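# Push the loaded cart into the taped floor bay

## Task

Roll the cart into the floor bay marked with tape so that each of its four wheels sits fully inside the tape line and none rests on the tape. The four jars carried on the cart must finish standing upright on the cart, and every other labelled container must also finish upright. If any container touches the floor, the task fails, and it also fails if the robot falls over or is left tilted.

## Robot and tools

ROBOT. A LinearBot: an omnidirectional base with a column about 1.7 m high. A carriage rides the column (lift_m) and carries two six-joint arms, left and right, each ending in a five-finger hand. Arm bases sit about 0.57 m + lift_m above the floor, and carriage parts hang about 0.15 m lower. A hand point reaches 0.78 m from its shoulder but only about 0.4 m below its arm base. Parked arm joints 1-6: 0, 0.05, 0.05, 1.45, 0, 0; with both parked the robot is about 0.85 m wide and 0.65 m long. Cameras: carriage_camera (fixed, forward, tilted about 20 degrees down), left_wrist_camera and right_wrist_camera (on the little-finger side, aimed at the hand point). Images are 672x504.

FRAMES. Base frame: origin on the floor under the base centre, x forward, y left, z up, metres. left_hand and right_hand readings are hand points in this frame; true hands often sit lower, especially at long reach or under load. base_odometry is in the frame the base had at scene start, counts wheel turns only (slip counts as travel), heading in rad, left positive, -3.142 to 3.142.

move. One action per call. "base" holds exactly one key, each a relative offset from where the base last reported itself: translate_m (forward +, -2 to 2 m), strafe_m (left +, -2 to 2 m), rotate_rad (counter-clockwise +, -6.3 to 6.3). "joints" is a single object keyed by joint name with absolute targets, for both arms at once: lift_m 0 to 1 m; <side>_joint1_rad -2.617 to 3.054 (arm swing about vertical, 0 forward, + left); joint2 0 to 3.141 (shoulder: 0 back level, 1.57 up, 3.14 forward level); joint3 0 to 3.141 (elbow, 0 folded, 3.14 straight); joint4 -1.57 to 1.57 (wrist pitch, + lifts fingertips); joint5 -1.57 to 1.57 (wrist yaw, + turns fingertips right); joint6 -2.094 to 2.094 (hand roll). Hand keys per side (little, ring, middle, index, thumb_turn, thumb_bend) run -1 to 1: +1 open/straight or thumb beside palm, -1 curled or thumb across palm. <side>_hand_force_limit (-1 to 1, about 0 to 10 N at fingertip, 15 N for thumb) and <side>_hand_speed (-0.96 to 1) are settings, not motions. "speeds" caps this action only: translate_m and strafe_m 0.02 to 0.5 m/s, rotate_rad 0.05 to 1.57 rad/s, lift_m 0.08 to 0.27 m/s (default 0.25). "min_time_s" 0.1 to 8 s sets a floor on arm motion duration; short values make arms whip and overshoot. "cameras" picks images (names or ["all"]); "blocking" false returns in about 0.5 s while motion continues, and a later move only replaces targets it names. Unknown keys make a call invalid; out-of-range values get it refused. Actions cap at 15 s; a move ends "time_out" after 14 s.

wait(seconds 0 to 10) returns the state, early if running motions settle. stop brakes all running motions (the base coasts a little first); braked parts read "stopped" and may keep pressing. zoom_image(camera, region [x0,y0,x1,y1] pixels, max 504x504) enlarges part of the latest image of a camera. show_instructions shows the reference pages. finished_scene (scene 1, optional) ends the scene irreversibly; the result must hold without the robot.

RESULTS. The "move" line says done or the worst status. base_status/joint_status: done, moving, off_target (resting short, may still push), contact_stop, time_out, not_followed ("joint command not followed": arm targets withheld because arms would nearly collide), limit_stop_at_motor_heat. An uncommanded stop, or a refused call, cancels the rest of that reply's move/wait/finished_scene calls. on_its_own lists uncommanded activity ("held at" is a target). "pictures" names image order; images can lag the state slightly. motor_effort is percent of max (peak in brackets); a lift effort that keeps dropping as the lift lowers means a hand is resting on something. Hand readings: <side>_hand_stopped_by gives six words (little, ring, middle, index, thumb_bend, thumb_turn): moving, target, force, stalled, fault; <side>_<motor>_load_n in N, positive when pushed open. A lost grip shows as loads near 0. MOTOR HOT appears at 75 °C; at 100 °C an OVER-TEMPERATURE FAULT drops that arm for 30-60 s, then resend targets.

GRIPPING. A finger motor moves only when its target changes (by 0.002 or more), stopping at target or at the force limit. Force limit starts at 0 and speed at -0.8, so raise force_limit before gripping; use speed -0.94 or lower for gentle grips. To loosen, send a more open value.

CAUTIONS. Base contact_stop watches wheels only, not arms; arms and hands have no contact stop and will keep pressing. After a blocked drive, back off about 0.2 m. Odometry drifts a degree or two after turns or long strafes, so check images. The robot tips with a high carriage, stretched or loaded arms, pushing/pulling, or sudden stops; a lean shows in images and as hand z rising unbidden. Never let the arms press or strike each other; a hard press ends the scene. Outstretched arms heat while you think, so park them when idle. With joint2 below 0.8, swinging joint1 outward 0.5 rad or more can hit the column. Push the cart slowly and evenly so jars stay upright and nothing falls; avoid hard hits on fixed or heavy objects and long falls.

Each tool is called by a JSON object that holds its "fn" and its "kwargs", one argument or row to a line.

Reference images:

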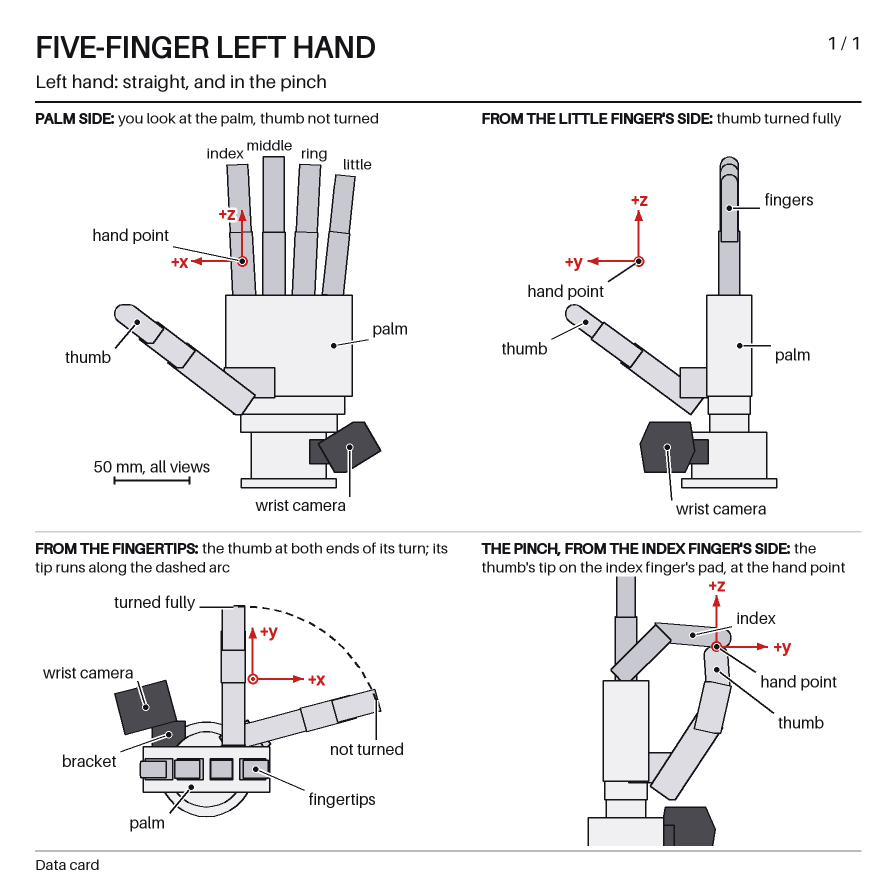

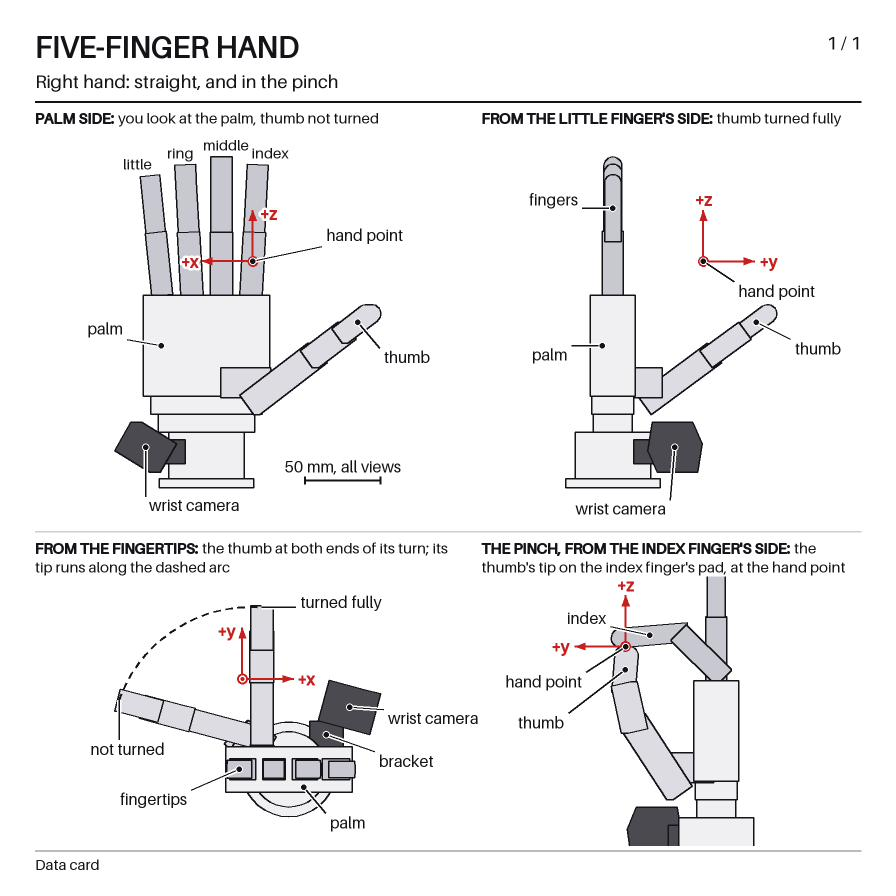

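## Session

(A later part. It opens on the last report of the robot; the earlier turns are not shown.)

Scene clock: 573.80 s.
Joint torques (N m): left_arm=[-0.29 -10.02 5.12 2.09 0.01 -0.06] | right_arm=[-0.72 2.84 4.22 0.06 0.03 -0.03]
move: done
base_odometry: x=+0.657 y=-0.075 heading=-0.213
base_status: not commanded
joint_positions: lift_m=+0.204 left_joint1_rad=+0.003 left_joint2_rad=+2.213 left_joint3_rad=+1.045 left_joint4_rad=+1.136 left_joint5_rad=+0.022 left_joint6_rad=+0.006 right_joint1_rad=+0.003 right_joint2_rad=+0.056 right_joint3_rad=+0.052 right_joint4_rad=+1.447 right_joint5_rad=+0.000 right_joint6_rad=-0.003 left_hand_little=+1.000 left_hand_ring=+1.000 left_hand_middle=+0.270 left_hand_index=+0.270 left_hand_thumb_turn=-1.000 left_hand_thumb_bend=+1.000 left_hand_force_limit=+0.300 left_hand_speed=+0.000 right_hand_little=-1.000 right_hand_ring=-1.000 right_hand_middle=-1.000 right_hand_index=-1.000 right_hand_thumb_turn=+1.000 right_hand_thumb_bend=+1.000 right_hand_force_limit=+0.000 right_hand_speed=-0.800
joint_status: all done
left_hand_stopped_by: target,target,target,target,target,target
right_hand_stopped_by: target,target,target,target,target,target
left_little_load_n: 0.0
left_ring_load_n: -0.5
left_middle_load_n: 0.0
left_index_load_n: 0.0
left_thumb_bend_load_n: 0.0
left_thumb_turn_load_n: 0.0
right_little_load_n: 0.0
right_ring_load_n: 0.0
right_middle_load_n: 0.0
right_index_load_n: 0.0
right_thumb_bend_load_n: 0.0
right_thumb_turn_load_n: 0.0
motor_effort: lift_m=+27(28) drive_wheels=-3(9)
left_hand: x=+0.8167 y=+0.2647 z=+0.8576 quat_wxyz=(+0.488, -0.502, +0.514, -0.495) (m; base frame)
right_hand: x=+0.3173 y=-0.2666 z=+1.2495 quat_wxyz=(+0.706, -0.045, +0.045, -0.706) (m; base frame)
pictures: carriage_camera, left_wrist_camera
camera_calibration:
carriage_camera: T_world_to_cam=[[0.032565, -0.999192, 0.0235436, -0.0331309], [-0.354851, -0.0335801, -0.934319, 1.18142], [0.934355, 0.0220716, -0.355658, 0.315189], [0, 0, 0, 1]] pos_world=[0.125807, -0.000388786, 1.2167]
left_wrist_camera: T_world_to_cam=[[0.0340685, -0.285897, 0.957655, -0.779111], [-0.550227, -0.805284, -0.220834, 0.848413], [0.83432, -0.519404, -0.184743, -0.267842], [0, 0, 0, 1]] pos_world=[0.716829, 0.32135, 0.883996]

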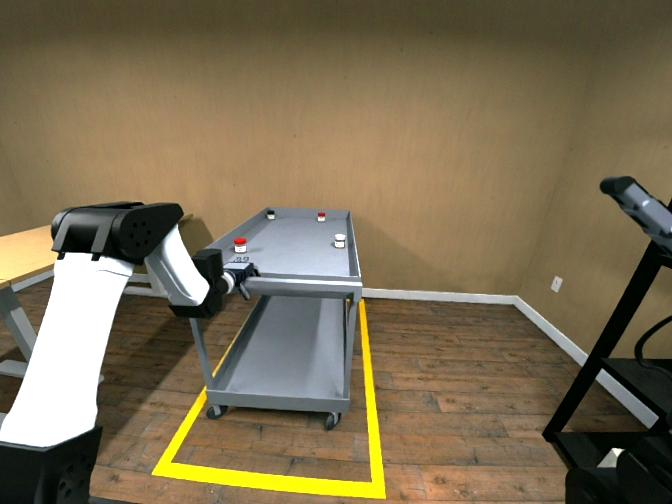

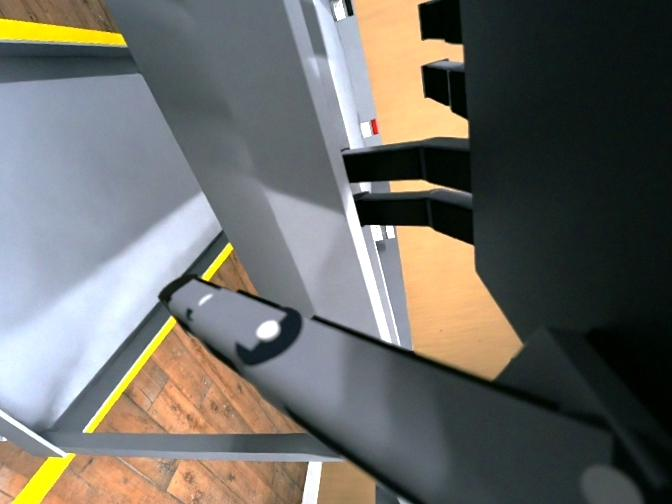

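{"fn": "move", "kwargs": {
  "joints": {"lift_m":0.174,"left_hand_force_limit":-0.5,"left_hand_speed":-0.8},
  "speeds": {"lift_m":0.08}
}}

{"fn": "move", "kwargs": {
  "joints": {"left_hand_thumb_bend":-0.9,"left_hand_index":-0.2,"left_hand_middle":-0.2},
  "cameras": ["left_wrist_camera"]
}}

{"fn": "move", "kwargs": {
  "joints": {"left_hand_force_limit":0.2,"left_hand_thumb_bend":-0.95,"left_hand_index":-0.6,"left_hand_middle":-0.6},
  "cameras": ["left_wrist_camera"]
}}

Scene clock: 576.47 s.
Joint torques (N m): left_arm=[-0.29 -10.03 5.14 1.92 0.01 -0.05] | right_arm=[-0.72 2.85 4.21 0.03 0.02 -0.03]
move: done
base_odometry: x=+0.657 y=-0.075 heading=-0.213
base_status: not commanded
joint_positions: lift_m=+0.174 left_joint1_rad=+0.003 left_joint2_rad=+2.213 left_joint3_rad=+1.045 left_joint4_rad=+1.148 left_joint5_rad=+0.022 left_joint6_rad=+0.004 right_joint1_rad=+0.003 right_joint2_rad=+0.056 right_joint3_rad=+0.052 right_joint4_rad=+1.447 right_joint5_rad=+0.000 right_joint6_rad=-0.003 left_hand_little=+1.000 left_hand_ring=+1.000 left_hand_middle=+0.270 left_hand_index=+0.270 left_hand_thumb_turn=-1.000 left_hand_thumb_bend=+1.000 left_hand_force_limit=-0.500 left_hand_speed=-0.800 right_hand_little=-1.000 right_hand_ring=-1.000 right_hand_middle=-1.000 right_hand_index=-1.000 right_hand_thumb_turn=+1.000 right_hand_thumb_bend=+1.000 right_hand_force_limit=+0.000 right_hand_speed=-0.800
joint_status: all done
left_hand_stopped_by: target,target,target,target,target,target
right_hand_stopped_by: target,target,target,target,target,target
left_little_load_n: 0.0
left_ring_load_n: 0.0
left_middle_load_n: 0.0
left_index_load_n: 0.0
left_thumb_bend_load_n: 0.0
left_thumb_turn_load_n: 0.0
right_little_load_n: 0.0
right_ring_load_n: 0.0
right_middle_load_n: 0.0
right_index_load_n: 0.0
right_thumb_bend_load_n: 0.0
right_thumb_turn_load_n: 0.0
motor_effort: lift_m=+27(27) drive_wheels=-4(8)
left_hand: x=+0.8175 y=+0.2646 z=+0.8309 quat_wxyz=(+0.491, -0.499, +0.511, -0.499) (m; base frame)
right_hand: x=+0.3173 y=-0.2666 z=+1.2194 quat_wxyz=(+0.706, -0.045, +0.045, -0.706) (m; base frame)
pictures: none

Scene clock: 583.37 s.
Joint torques (N m): left_arm=[-0.28 -10.1 4.29 1.93 0.21 -0.05] | right_arm=[-0.7 2.84 4.21 0.04 0.02 -0.03]
move: off_target
base_odometry: x=+0.657 y=-0.075 heading=-0.213
base_status: not commanded
joint_positions: lift_m=+0.174 left_joint1_rad=+0.003 left_joint2_rad=+2.213 left_joint3_rad=+1.056 left_joint4_rad=+1.152 left_joint5_rad=+0.003 left_joint6_rad=+0.004 right_joint1_rad=+0.003 right_joint2_rad=+0.056 right_joint3_rad=+0.052 right_joint4_rad=+1.447 right_joint5_rad=+0.000 right_joint6_rad=-0.003 left_hand_little=+1.000 left_hand_ring=+1.000 left_hand_middle=-0.115 left_hand_index=-0.133 left_hand_thumb_turn=-1.000 left_hand_thumb_bend=+0.069 left_hand_force_limit=-0.500 left_hand_speed=-0.800 right_hand_little=-1.000 right_hand_ring=-1.000 right_hand_middle=-1.000 right_hand_index=-1.000 right_hand_thumb_turn=+1.000 right_hand_thumb_bend=+1.000 right_hand_force_limit=+0.000 right_hand_speed=-0.800
joint_status: left_hand_middle off_target (ended at -0.115, target -0.200); left_hand_index off_target (ended at -0.133, target -0.200); left_hand_thumb_bend off_target (ended at +0.069, target -0.900)
left_hand_stopped_by: target,target,force,force,force,target
right_hand_stopped_by: target,target,target,target,target,target
left_little_load_n: 0.0
left_ring_load_n: 0.0
left_middle_load_n: 1.0
left_index_load_n: 3.0
left_thumb_bend_load_n: 3.0
left_thumb_turn_load_n: 0.0
right_little_load_n: 0.0
right_ring_load_n: 0.0
right_middle_load_n: 0.0
right_index_load_n: 0.0
right_thumb_bend_load_n: 0.0
right_thumb_turn_load_n: 0.0
motor_effort: lift_m=+27(27) drive_wheels=-5(9)
left_hand: x=+0.8213 y=+0.2683 z=+0.8366 quat_wxyz=(+0.500, -0.500, +0.502, -0.498) (m; base frame)
right_hand: x=+0.3173 y=-0.2666 z=+1.2194 quat_wxyz=(+0.706, -0.045, +0.045, -0.706) (m; base frame)
pictures: left_wrist_camera
camera_calibration:
left_wrist_camera: T_world_to_cam=[[0.0132573, -0.284045, 0.958719, -0.742409], [-0.528515, -0.815914, -0.234427, 0.845633], [0.84882, -0.50359, -0.160939, -0.309692], [0, 0, 0, 1]] pos_world=[0.719645, 0.323129, 0.860159]

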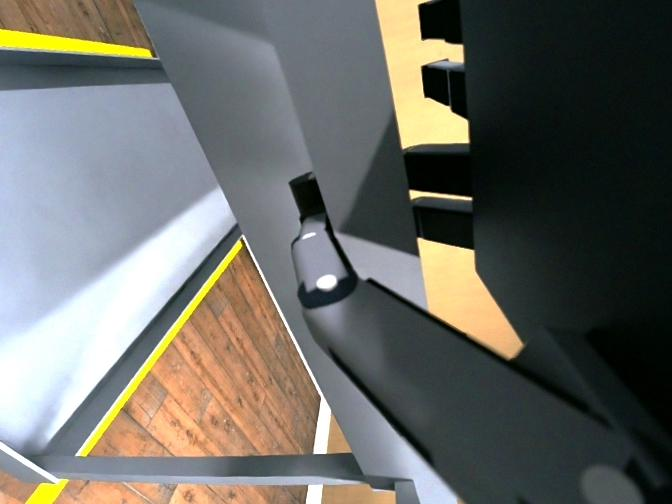

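Scene clock: 584.33 s.
Joint torques (N m): left_arm=[-0.27 -10.07 4.26 1.95 0.2 -0.07] | right_arm=[-0.7 2.81 4.23 0.04 0.03 -0.03]
move: off_target
base_odometry: x=+0.657 y=-0.075 heading=-0.213
base_status: not commanded
joint_positions: lift_m=+0.174 left_joint1_rad=+0.003 left_joint2_rad=+2.213 left_joint3_rad=+1.057 left_joint4_rad=+1.150 left_joint5_rad=+0.003 left_joint6_rad=+0.007 right_joint1_rad=+0.003 right_joint2_rad=+0.056 right_joint3_rad=+0.052 right_joint4_rad=+1.447 right_joint5_rad=+0.000 right_joint6_rad=-0.003 left_hand_little=+1.000 left_hand_ring=+1.000 left_hand_middle=-0.147 left_hand_index=-0.148 left_hand_thumb_turn=-1.000 left_hand_thumb_bend=+0.056 left_hand_force_limit=+0.200 left_hand_speed=-0.800 right_hand_little=-1.000 right_hand_ring=-1.000 right_hand_middle=-1.000 right_hand_index=-1.000 right_hand_thumb_turn=+1.000 right_hand_thumb_bend=+1.000 right_hand_force_limit=+0.000 right_hand_speed=-0.800
joint_status: left_hand_middle off_target (ended at -0.147, target -0.600); left_hand_index off_target (ended at -0.148, target -0.600); left_hand_thumb_bend off_target (ended at +0.056, target -0.950); the others done
left_hand_stopped_by: target,target,force,force,force,target
right_hand_stopped_by: target,target,target,target,target,target
left_little_load_n: 0.0
left_ring_load_n: 0.0
left_middle_load_n: 5.0
left_index_load_n: 0.0
left_thumb_bend_load_n: 4.0
left_thumb_turn_load_n: 0.0
right_little_load_n: 0.0
right_ring_load_n: 0.0
right_middle_load_n: 0.0
right_index_load_n: 0.0
right_thumb_bend_load_n: 0.0
right_thumb_turn_load_n: -0.5
motor_effort: lift_m=+27(27) drive_wheels=-4(7)
left_hand: x=+0.8214 y=+0.2685 z=+0.8362 quat_wxyz=(+0.500, -0.500, +0.503, -0.497) (m; base frame)
right_hand: x=+0.3173 y=-0.2666 z=+1.2194 quat_wxyz=(+0.706, -0.045, +0.045, -0.706) (m; base frame)
pictures: left_wrist_camera
camera_calibration:
left_wrist_camera: T_world_to_cam=[[0.0147102, -0.286185, 0.958061, -0.742073], [-0.528827, -0.815416, -0.235455, 0.846685], [0.848602, -0.503185, -0.163337, -0.307667], [0, 0, 0, 1]] pos_world=[0.719753, 0.323217, 0.860055]

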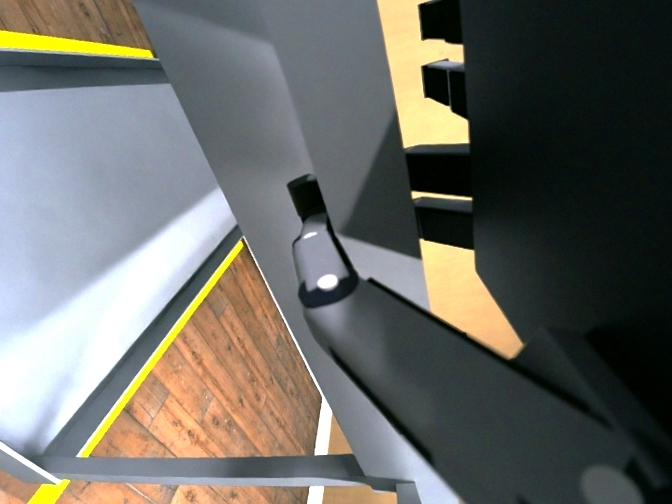

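{"fn": "move", "kwargs": {
  "base": {"translate_m": -0.105},
  "speeds": {"translate_m": 0.04},
  "cameras": ["carriage_camera"]
}}

{"fn": "zoom_image", "kwargs": {
  "camera": "carriage_camera",
  "region": [120, 220, 420, 500]
}}

Scene clock: 588.47 s.
Joint torques (N m): left_arm=[0.79 -10.35 3.92 2.08 -0.18 0.04] | right_arm=[-0.7 2.77 4.22 0.06 0.02 -0.04]
move: done
base_odometry: x=+0.554 y=-0.053 heading=-0.213
base_status: done
joint_positions: lift_m=+0.174 left_joint1_rad=-0.009 left_joint2_rad=+2.216 left_joint3_rad=+1.061 left_joint4_rad=+1.140 left_joint5_rad=+0.042 left_joint6_rad=-0.004 right_joint1_rad=+0.003 right_joint2_rad=+0.056 right_joint3_rad=+0.052 right_joint4_rad=+1.447 right_joint5_rad=+0.000 right_joint6_rad=-0.003 left_hand_little=+1.000 left_hand_ring=+1.000 left_hand_middle=-0.148 left_hand_index=-0.148 left_hand_thumb_turn=-1.000 left_hand_thumb_bend=+0.055 left_hand_force_limit=+0.200 left_hand_speed=-0.800 right_hand_little=-1.000 right_hand_ring=-1.000 right_hand_middle=-1.000 right_hand_index=-1.000 right_hand_thumb_turn=+1.000 right_hand_thumb_bend=+1.000 right_hand_force_limit=+0.000 right_hand_speed=-0.800
joint_status: not commanded
left_hand_stopped_by: target,target,force,force,force,target
right_hand_stopped_by: target,target,target,target,target,target
left_little_load_n: 0.0
left_ring_load_n: 0.0
left_middle_load_n: 0.0
left_index_load_n: 0.0
left_thumb_bend_load_n: 0.5
left_thumb_turn_load_n: 0.5
right_little_load_n: 0.0
right_ring_load_n: 0.0
right_middle_load_n: 0.0
right_index_load_n: 0.0
right_thumb_bend_load_n: 0.0
right_thumb_turn_load_n: 0.0
motor_effort: lift_m=+27(27) drive_wheels=-8(17)
left_hand: x=+0.8199 y=+0.2531 z=+0.8343 quat_wxyz=(+0.482, -0.492, +0.515, -0.510) (m; base frame)
right_hand: x=+0.3172 y=-0.2666 z=+1.2195 quat_wxyz=(+0.706, -0.045, +0.045, -0.706) (m; base frame)
pictures: carriage_camera
camera_calibration:
carriage_camera: T_world_to_cam=[[0.032565, -0.999192, 0.0235436, -0.0324246], [-0.354851, -0.0335801, -0.934319, 1.15339], [0.934355, 0.0220716, -0.355658, 0.304519], [0, 0, 0, 1]] pos_world=[0.125807, -0.000388786, 1.1867]

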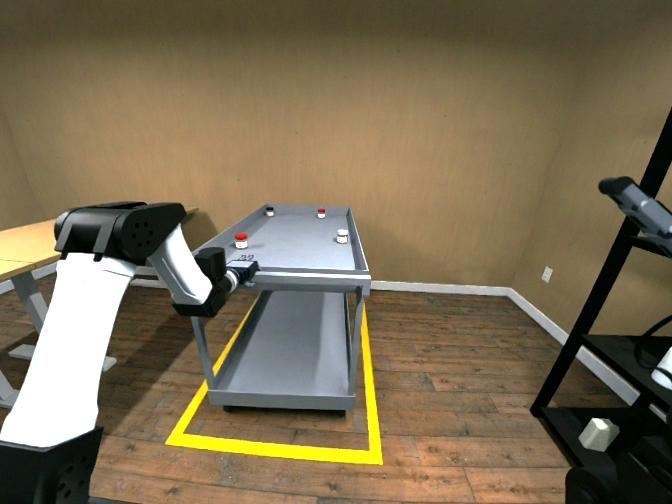

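Scaled by 1.680 from the camera's 672x504 image, which has a finer 960x720 frame.

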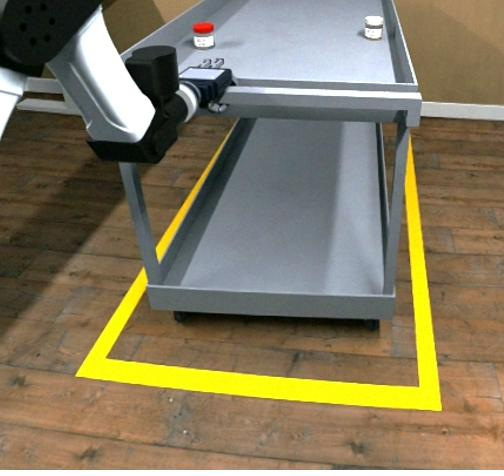

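{"fn": "move", "kwargs": {
  "joints": {"left_hand_speed": -0.3, "left_hand_thumb_bend": 1, "left_hand_index": 0.25, "left_hand_middle": 0.25},
  "cameras": ["carriage_camera", "left_wrist_camera"]
}}

Scene clock: 596.10 s.
Joint torques (N m): left_arm=[0.79 -10.3 4.86 1.95 -0.08 0.03] | right_arm=[-0.7 2.84 4.22 -0.02 0.02 -0.03]
move: done
base_odometry: x=+0.554 y=-0.053 heading=-0.213
base_status: not commanded
joint_positions: lift_m=+0.174 left_joint1_rad=-0.009 left_joint2_rad=+2.216 left_joint3_rad=+1.048 left_joint4_rad=+1.150 left_joint5_rad=+0.031 left_joint6_rad=-0.004 right_joint1_rad=+0.003 right_joint2_rad=+0.056 right_joint3_rad=+0.052 right_joint4_rad=+1.449 right_joint5_rad=+0.000 right_joint6_rad=-0.003 left_hand_little=+1.000 left_hand_ring=+1.000 left_hand_middle=+0.250 left_hand_index=+0.250 left_hand_thumb_turn=-1.000 left_hand_thumb_bend=+1.000 left_hand_force_limit=+0.200 left_hand_speed=-0.300 right_hand_little=-1.000 right_hand_ring=-1.000 right_hand_middle=-1.000 right_hand_index=-1.000 right_hand_thumb_turn=+1.000 right_hand_thumb_bend=+1.000 right_hand_force_limit=+0.000 right_hand_speed=-0.800
joint_status: all done
left_hand_stopped_by: target,target,target,target,target,target
right_hand_stopped_by: target,target,target,target,target,target
left_little_load_n: 0.0
left_ring_load_n: -0.5
left_middle_load_n: 0.0
left_index_load_n: 0.5
left_thumb_bend_load_n: 0.0
left_thumb_turn_load_n: 0.0
right_little_load_n: 0.0
right_ring_load_n: 0.0
right_middle_load_n: 0.0
right_index_load_n: 0.0
right_thumb_bend_load_n: 0.0
right_thumb_turn_load_n: 0.0
motor_effort: lift_m=+27(27) drive_wheels=-8(12)
left_hand: x=+0.8176 y=+0.2552 z=+0.8316 quat_wxyz=(+0.484, -0.495, +0.513, -0.506) (m; base frame)
right_hand: x=+0.3166 y=-0.2666 z=+1.2197 quat_wxyz=(+0.706, -0.044, +0.044, -0.706) (m; base frame)
pictures: carriage_camera, left_wrist_camera
camera_calibration:
carriage_camera: T_world_to_cam=[[0.032565, -0.999192, 0.0235436, -0.0324246], [-0.354851, -0.0335801, -0.934319, 1.15339], [0.934355, 0.0220716, -0.355658, 0.304519], [0, 0, 0, 1]] pos_world=[0.125807, -0.000388786, 1.1867]
left_wrist_camera: T_world_to_cam=[[0.0142463, -0.276568, 0.960889, -0.745785], [-0.563633, -0.795983, -0.220747, 0.84395], [0.825902, -0.538444, -0.167223, -0.281132], [0, 0, 0, 1]] pos_world=[0.71849, 0.314135, 0.855905]

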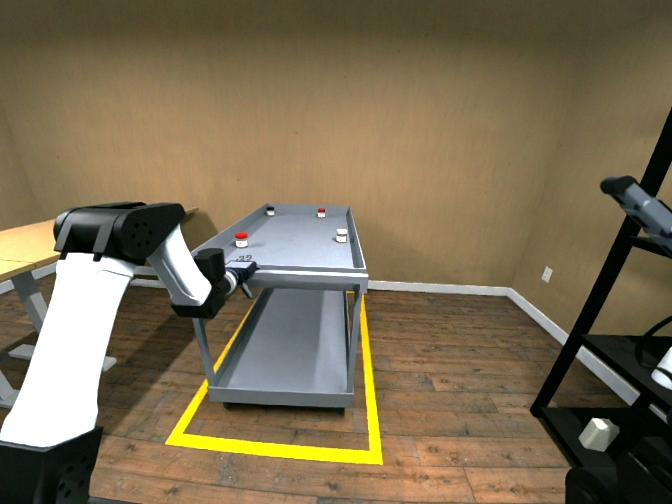

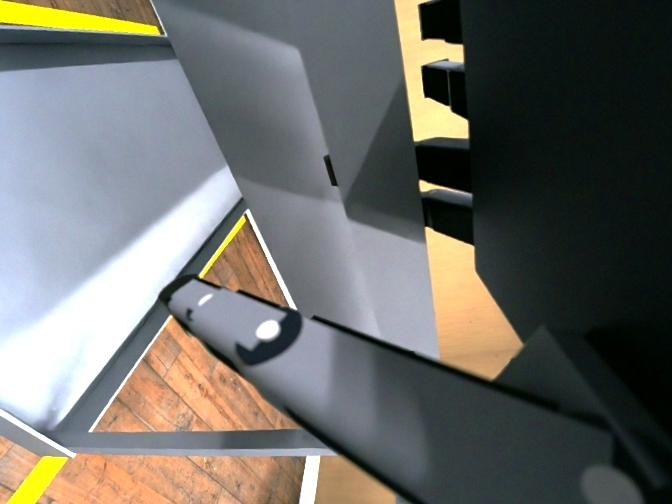

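{"fn": "move", "kwargs": {
  "joints": {"lift_m": 0.34},
  "speeds": {"lift_m": 0.1},
  "cameras": ["carriage_camera", "left_wrist_camera"]
}}

{"fn": "move", "kwargs": {
  "base": {"translate_m": -0.3},
  "speeds": {"translate_m": 0.15},
  "cameras": ["carriage_camera"]
}}

Scene clock: 599.13 s.
Joint torques (N m): left_arm=[0.8 -10.33 4.88 2.01 -0.08 0.03] | right_arm=[-0.72 2.84 4.19 0.01 0.02 -0.03]
move: done
base_odometry: x=+0.554 y=-0.053 heading=-0.213
base_status: not commanded
joint_positions: lift_m=+0.340 left_joint1_rad=-0.009 left_joint2_rad=+2.216 left_joint3_rad=+1.048 left_joint4_rad=+1.143 left_joint5_rad=+0.031 left_joint6_rad=-0.004 right_joint1_rad=+0.003 right_joint2_rad=+0.056 right_joint3_rad=+0.052 right_joint4_rad=+1.449 right_joint5_rad=+0.000 right_joint6_rad=-0.003 left_hand_little=+1.000 left_hand_ring=+1.000 left_hand_middle=+0.250 left_hand_index=+0.250 left_hand_thumb_turn=-1.000 left_hand_thumb_bend=+1.000 left_hand_force_limit=+0.200 left_hand_speed=-0.300 right_hand_little=-1.000 right_hand_ring=-1.000 right_hand_middle=-1.000 right_hand_index=-1.000 right_hand_thumb_turn=+1.000 right_hand_thumb_bend=+1.000 right_hand_force_limit=+0.000 right_hand_speed=-0.800
joint_status: all done
left_hand_stopped_by: target,target,target,target,target,target
right_hand_stopped_by: target,target,target,target,target,target
left_little_load_n: 0.0
left_ring_load_n: -0.5
left_middle_load_n: 0.0
left_index_load_n: 0.0
left_thumb_bend_load_n: 0.0
left_thumb_turn_load_n: 0.0
right_little_load_n: 0.0
right_ring_load_n: 0.0
right_middle_load_n: 0.0
right_index_load_n: 0.0
right_thumb_bend_load_n: 0.0
right_thumb_turn_load_n: 0.0
motor_effort: lift_m=+30(37) drive_wheels=-5(14)
left_hand: x=+0.8171 y=+0.2552 z=+0.9956 quat_wxyz=(+0.483, -0.497, +0.515, -0.505) (m; base frame)
right_hand: x=+0.3166 y=-0.2666 z=+1.3855 quat_wxyz=(+0.706, -0.044, +0.044, -0.706) (m; base frame)
pictures: carriage_camera, left_wrist_camera
camera_calibration:
carriage_camera: T_world_to_cam=[[0.032565, -0.999192, 0.0235436, -0.0363281], [-0.354851, -0.0335801, -0.934319, 1.3083], [0.934355, 0.0220716, -0.355658, 0.363488], [0, 0, 0, 1]] pos_world=[0.125807, -0.000388786, 1.3525]
left_wrist_camera: T_world_to_cam=[[0.02049, -0.276673, 0.960746, -0.908355], [-0.564984, -0.796006, -0.217182, 0.877498], [0.824847, -0.538356, -0.172626, -0.247124], [0, 0, 0, 1]] pos_world=[0.718224, 0.314135, 1.02061]

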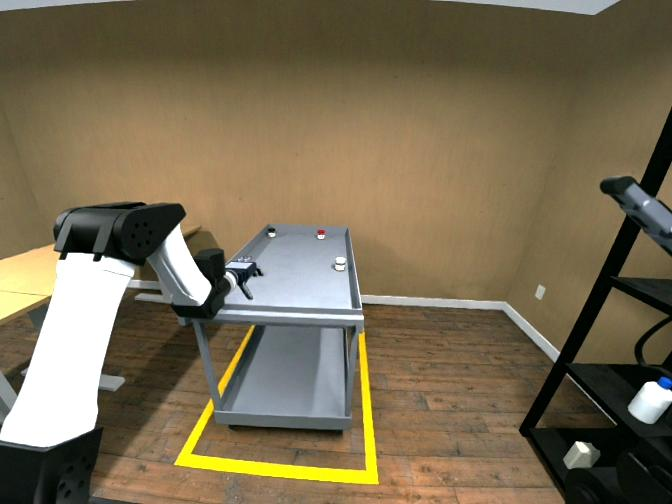

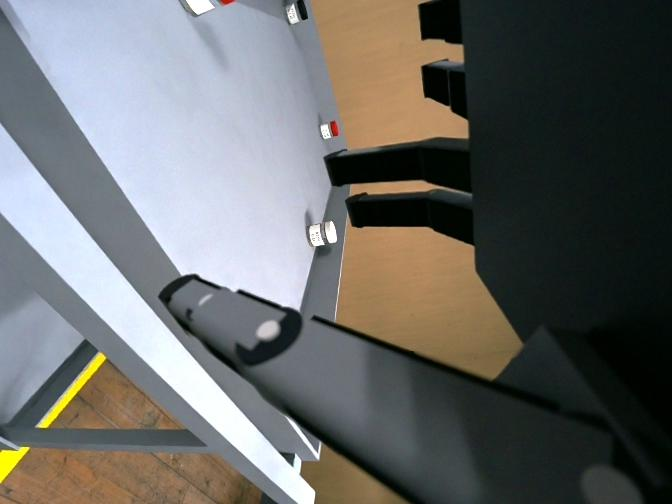

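Scene clock: 602.13 s.
Joint torques (N m): left_arm=[0.79 -10.32 4.9 2 -0.08 0.03] | right_arm=[-0.73 3.03 4.23 -0.02 0.02 -0.03]
move: done
base_odometry: x=+0.261 y=+0.010 heading=-0.213
base_status: done
joint_positions: lift_m=+0.340 left_joint1_rad=-0.009 left_joint2_rad=+2.216 left_joint3_rad=+1.048 left_joint4_rad=+1.143 left_joint5_rad=+0.031 left_joint6_rad=-0.004 right_joint1_rad=+0.003 right_joint2_rad=+0.056 right_joint3_rad=+0.052 right_joint4_rad=+1.449 right_joint5_rad=+0.000 right_joint6_rad=-0.003 left_hand_little=+1.000 left_hand_ring=+1.000 left_hand_middle=+0.250 left_hand_index=+0.250 left_hand_thumb_turn=-1.000 left_hand_thumb_bend=+1.000 left_hand_force_limit=+0.200 left_hand_speed=-0.300 right_hand_little=-1.000 right_hand_ring=-1.000 right_hand_middle=-1.000 right_hand_index=-1.000 right_hand_thumb_turn=+1.000 right_hand_thumb_bend=+1.000 right_hand_force_limit=+0.000 right_hand_speed=-0.800
joint_status: not commanded
left_hand_stopped_by: target,target,target,target,target,target
right_hand_stopped_by: target,target,target,target,target,target
left_little_load_n: 0.0
left_ring_load_n: 0.0
left_middle_load_n: 0.0
left_index_load_n: 0.0
left_thumb_bend_load_n: 0.0
left_thumb_turn_load_n: 0.0
right_little_load_n: -0.5
right_ring_load_n: 0.0
right_middle_load_n: 0.0
right_index_load_n: 0.0
right_thumb_bend_load_n: 0.0
right_thumb_turn_load_n: 0.0
motor_effort: lift_m=+29(30) drive_wheels=+0(17)
left_hand: x=+0.8171 y=+0.2552 z=+0.9956 quat_wxyz=(+0.483, -0.497, +0.515, -0.505) (m; base frame)
right_hand: x=+0.3167 y=-0.2666 z=+1.3854 quat_wxyz=(+0.706, -0.044, +0.044, -0.706) (m; base frame)
pictures: carriage_camera
camera_calibration:
carriage_camera: T_world_to_cam=[[0.032565, -0.999192, 0.0235436, -0.0363281], [-0.354851, -0.0335801, -0.934319, 1.3083], [0.934355, 0.0220716, -0.355658, 0.363488], [0, 0, 0, 1]] pos_world=[0.125807, -0.000388786, 1.3525]

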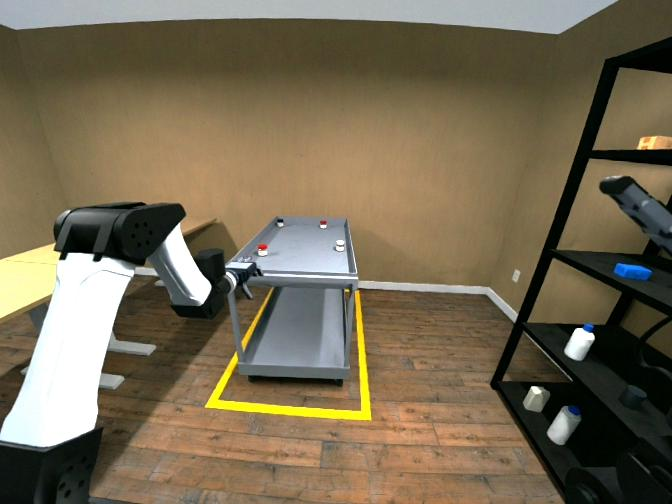

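{"fn": "move", "kwargs": {
  "base": {"translate_m": -0.25},
  "joints": {"left_joint1_rad": 0, "left_joint2_rad": 0.05, "left_joint3_rad": 0.05, "left_joint4_rad": 1.45, "left_joint5_rad": 0, "left_joint6_rad": 0, "lift_m": 0.0},
  "cameras": ["carriage_camera"]
}}

{"fn": "zoom_image", "kwargs": {
  "camera": "carriage_camera",
  "region": [180, 200, 430, 430]
}}

Scene clock: 605.53 s.
Joint torques (N m): left_arm=[0.8 3.12 3.71 0.21 -0.14 0.03] | right_arm=[-0.7 2.82 4.21 -0.03 0.02 -0.03]
move: done
base_odometry: x=+0.017 y=+0.063 heading=-0.213
base_status: done
joint_positions: lift_m=+0.001 left_joint1_rad=-0.009 left_joint2_rad=+0.059 left_joint3_rad=+0.054 left_joint4_rad=+1.441 left_joint5_rad=+0.008 left_joint6_rad=-0.004 right_joint1_rad=+0.003 right_joint2_rad=+0.056 right_joint3_rad=+0.052 right_joint4_rad=+1.452 right_joint5_rad=+0.000 right_joint6_rad=-0.003 left_hand_little=+1.000 left_hand_ring=+1.000 left_hand_middle=+0.250 left_hand_index=+0.250 left_hand_thumb_turn=-1.000 left_hand_thumb_bend=+1.000 left_hand_force_limit=+0.200 left_hand_speed=-0.300 right_hand_little=-1.000 right_hand_ring=-1.000 right_hand_middle=-1.000 right_hand_index=-1.000 right_hand_thumb_turn=+1.000 right_hand_thumb_bend=+1.000 right_hand_force_limit=+0.000 right_hand_speed=-0.800
joint_status: all done
left_hand_stopped_by: target,target,target,target,target,target
right_hand_stopped_by: target,target,target,target,target,target
left_little_load_n: 0.0
left_ring_load_n: 0.0
left_middle_load_n: 0.0
left_index_load_n: -0.5
left_thumb_bend_load_n: 0.0
left_thumb_turn_load_n: 0.0
right_little_load_n: 0.0
right_ring_load_n: 0.0
right_middle_load_n: 0.0
right_index_load_n: 0.0
right_thumb_bend_load_n: 0.0
right_thumb_turn_load_n: 0.0
motor_effort: lift_m=+28(28) drive_wheels=-5(15)
left_hand: x=+0.3186 y=+0.2641 z=+1.0461 quat_wxyz=(+0.701, -0.044, +0.050, -0.710) (m; base frame)
right_hand: x=+0.3160 y=-0.2666 z=+1.0469 quat_wxyz=(+0.706, -0.044, +0.043, -0.706) (m; base frame)
pictures: carriage_camera
camera_calibration:
carriage_camera: T_world_to_cam=[[0.032565, -0.999192, 0.0235436, -0.0283515], [-0.354851, -0.0335801, -0.934319, 0.991749], [0.934355, 0.0220716, -0.355658, 0.242991], [0, 0, 0, 1]] pos_world=[0.125807, -0.000388786, 1.0137]

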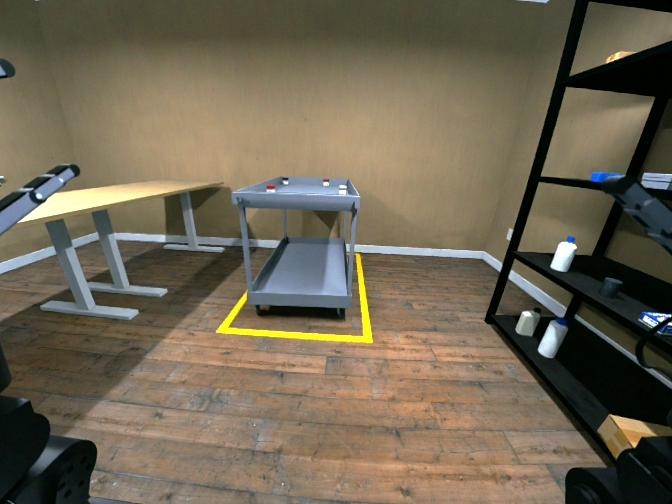

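Scaled by 2.016 from the camera's 672x504 image, which has a finer 960x720 frame.

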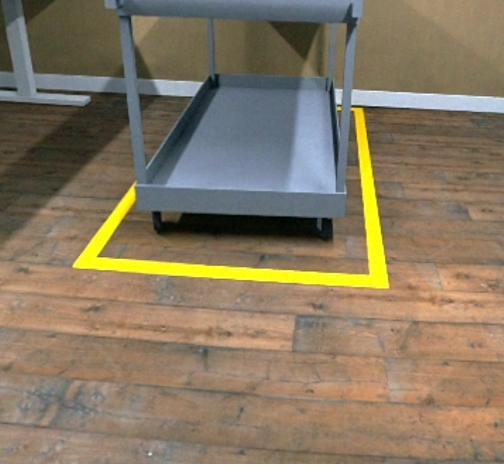

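{"fn": "move", "kwargs": {
  "base": {"strafe_m": -0.62},
  "cameras": ["carriage_camera"]
}}

Scene clock: 611.57 s.
Joint torques (N m): left_arm=[0.79 3.11 3.71 0.22 -0.08 0.03] | right_arm=[-0.72 2.86 4.19 -0.02 0.01 -0.03]
move: done
base_odometry: x=-0.115 y=-0.543 heading=-0.214
base_status: done
joint_positions: lift_m=+0.001 left_joint1_rad=-0.009 left_joint2_rad=+0.059 left_joint3_rad=+0.054 left_joint4_rad=+1.441 left_joint5_rad=+0.005 left_joint6_rad=-0.004 right_joint1_rad=+0.003 right_joint2_rad=+0.056 right_joint3_rad=+0.052 right_joint4_rad=+1.452 right_joint5_rad=+0.000 right_joint6_rad=-0.003 left_hand_little=+1.000 left_hand_ring=+1.000 left_hand_middle=+0.250 left_hand_index=+0.250 left_hand_thumb_turn=-1.000 left_hand_thumb_bend=+1.000 left_hand_force_limit=+0.200 left_hand_speed=-0.300 right_hand_little=-1.000 right_hand_ring=-1.000 right_hand_middle=-1.000 right_hand_index=-1.000 right_hand_thumb_turn=+1.000 right_hand_thumb_bend=+1.000 right_hand_force_limit=+0.000 right_hand_speed=-0.800
joint_status: not commanded
left_hand_stopped_by: target,target,target,target,target,target
right_hand_stopped_by: target,target,target,target,target,target
left_little_load_n: 0.0
left_ring_load_n: 0.0
left_middle_load_n: 0.0
left_index_load_n: 0.0
left_thumb_bend_load_n: 0.0
left_thumb_turn_load_n: 0.0
right_little_load_n: 0.0
right_ring_load_n: 0.0
right_middle_load_n: 0.0
right_index_load_n: -0.5
right_thumb_bend_load_n: 0.0
right_thumb_turn_load_n: -0.5
motor_effort: lift_m=+27(28) drive_wheels=-5(15)
left_hand: x=+0.3187 y=+0.2647 z=+1.0462 quat_wxyz=(+0.701, -0.046, +0.049, -0.710) (m; base frame)
right_hand: x=+0.3160 y=-0.2668 z=+1.0469 quat_wxyz=(+0.706, -0.043, +0.043, -0.706) (m; base frame)
pictures: carriage_camera
camera_calibration:
carriage_camera: T_world_to_cam=[[0.032565, -0.999192, 0.0235436, -0.0283515], [-0.354851, -0.0335801, -0.934319, 0.991749], [0.934355, 0.0220716, -0.355658, 0.242991], [0, 0, 0, 1]] pos_world=[0.125807, -0.000388786, 1.0137]

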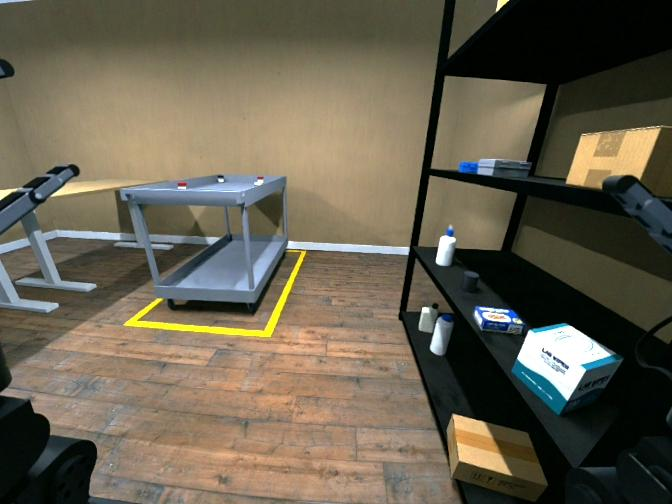

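{"fn": "zoom_image", "kwargs": {
  "camera": "carriage_camera",
  "region": [220, 200, 340, 300]
}}

Scaled by 4.200 from the camera's 672x504 image, which has a finer 960x720 frame.

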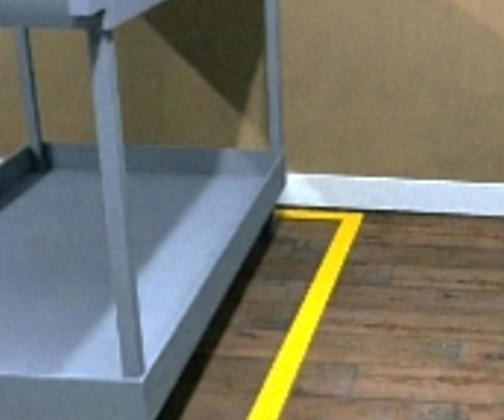

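{"fn": "zoom_image", "kwargs": {
  "camera": "carriage_camera",
  "region": [265, 235, 315, 275]
}}

Scaled by 10.080 from the camera's 672x504 image, which has a finer 960x720 frame.

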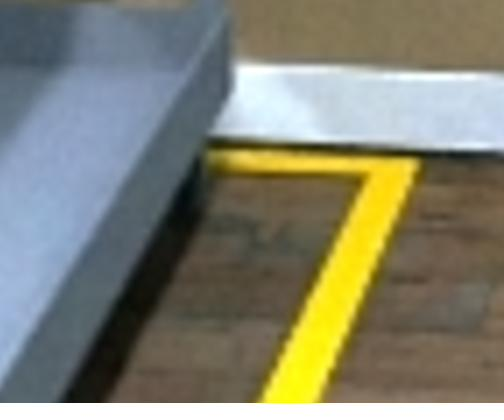

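{"fn": "wait", "kwargs": {
  "seconds": 0.5,
  "cameras": ["carriage_camera"]
}}

{"fn": "zoom_image", "kwargs": {
  "camera": "carriage_camera",
  "region": [100, 160, 340, 350]
}}

{"fn": "zoom_image", "kwargs": {
  "camera": "carriage_camera",
  "region": [265, 235, 315, 275]
}}

Scene clock: 618.93 s.
Joint torques (N m): left_arm=[0.79 3.11 3.73 0.22 -0.1 0.03] | right_arm=[-0.72 2.84 4.19 -0.03 0.01 -0.04]
base_odometry: x=-0.115 y=-0.543 heading=-0.214
base_status: done
joint_positions: lift_m=+0.001 left_joint1_rad=-0.009 left_joint2_rad=+0.059 left_joint3_rad=+0.054 left_joint4_rad=+1.441 left_joint5_rad=+0.005 left_joint6_rad=-0.004 right_joint1_rad=+0.003 right_joint2_rad=+0.056 right_joint3_rad=+0.052 right_joint4_rad=+1.452 right_joint5_rad=+0.000 right_joint6_rad=-0.003 left_hand_little=+1.000 left_hand_ring=+1.000 left_hand_middle=+0.250 left_hand_index=+0.250 left_hand_thumb_turn=-1.000 left_hand_thumb_bend=+1.000 left_hand_force_limit=+0.200 left_hand_speed=-0.300 right_hand_little=-1.000 right_hand_ring=-1.000 right_hand_middle=-1.000 right_hand_index=-1.000 right_hand_thumb_turn=+1.000 right_hand_thumb_bend=+1.000 right_hand_force_limit=+0.000 right_hand_speed=-0.800
joint_status: not commanded
left_hand_stopped_by: target,target,target,target,target,target
right_hand_stopped_by: target,target,target,target,target,target
left_little_load_n: 0.0
left_ring_load_n: 0.0
left_middle_load_n: 0.0
left_index_load_n: 0.0
left_thumb_bend_load_n: 0.0
left_thumb_turn_load_n: 0.0
right_little_load_n: 0.0
right_ring_load_n: 0.0
right_middle_load_n: 0.0
right_index_load_n: 0.0
right_thumb_bend_load_n: 0.0
right_thumb_turn_load_n: 0.0
motor_effort: lift_m=+27(28) drive_wheels=-2(15)
left_hand: x=+0.3187 y=+0.2647 z=+1.0462 quat_wxyz=(+0.701, -0.046, +0.049, -0.710) (m; base frame)
right_hand: x=+0.3160 y=-0.2668 z=+1.0469 quat_wxyz=(+0.706, -0.043, +0.043, -0.706) (m; base frame)
wait: 0.50 s; at rest from the start
pictures: carriage_camera
camera_calibration:
carriage_camera: T_world_to_cam=[[0.032565, -0.999192, 0.0235436, -0.0283515], [-0.354851, -0.0335801, -0.934319, 0.991749], [0.934355, 0.0220716, -0.355658, 0.242991], [0, 0, 0, 1]] pos_world=[0.125807, -0.000388786, 1.0137]

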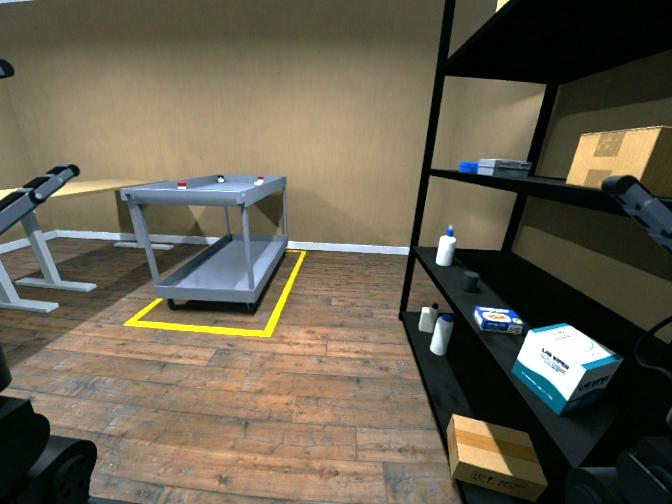

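Scaled by 2.100 from the camera's 672x504 image, which has a finer 960x720 frame.

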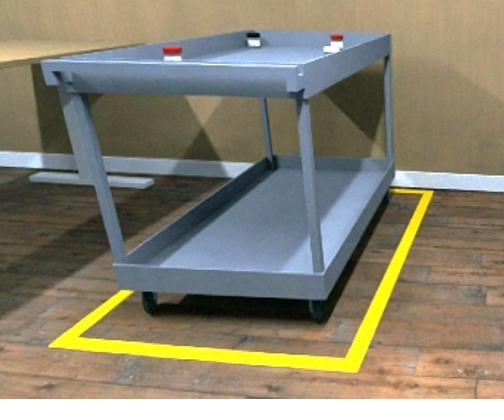

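Scaled by 10.080 from the camera's 672x504 image, which has a finer 960x720 frame.

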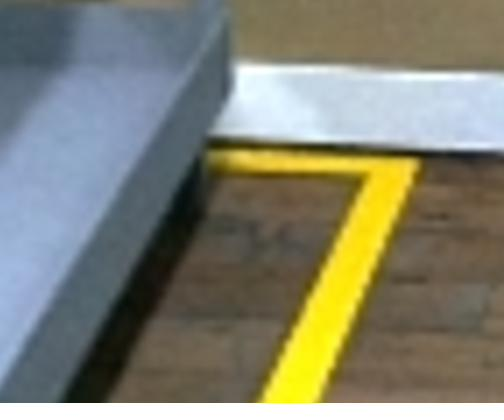

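{"fn": "finished_scene", "kwargs": {

}}

The scene is finished: the task was done.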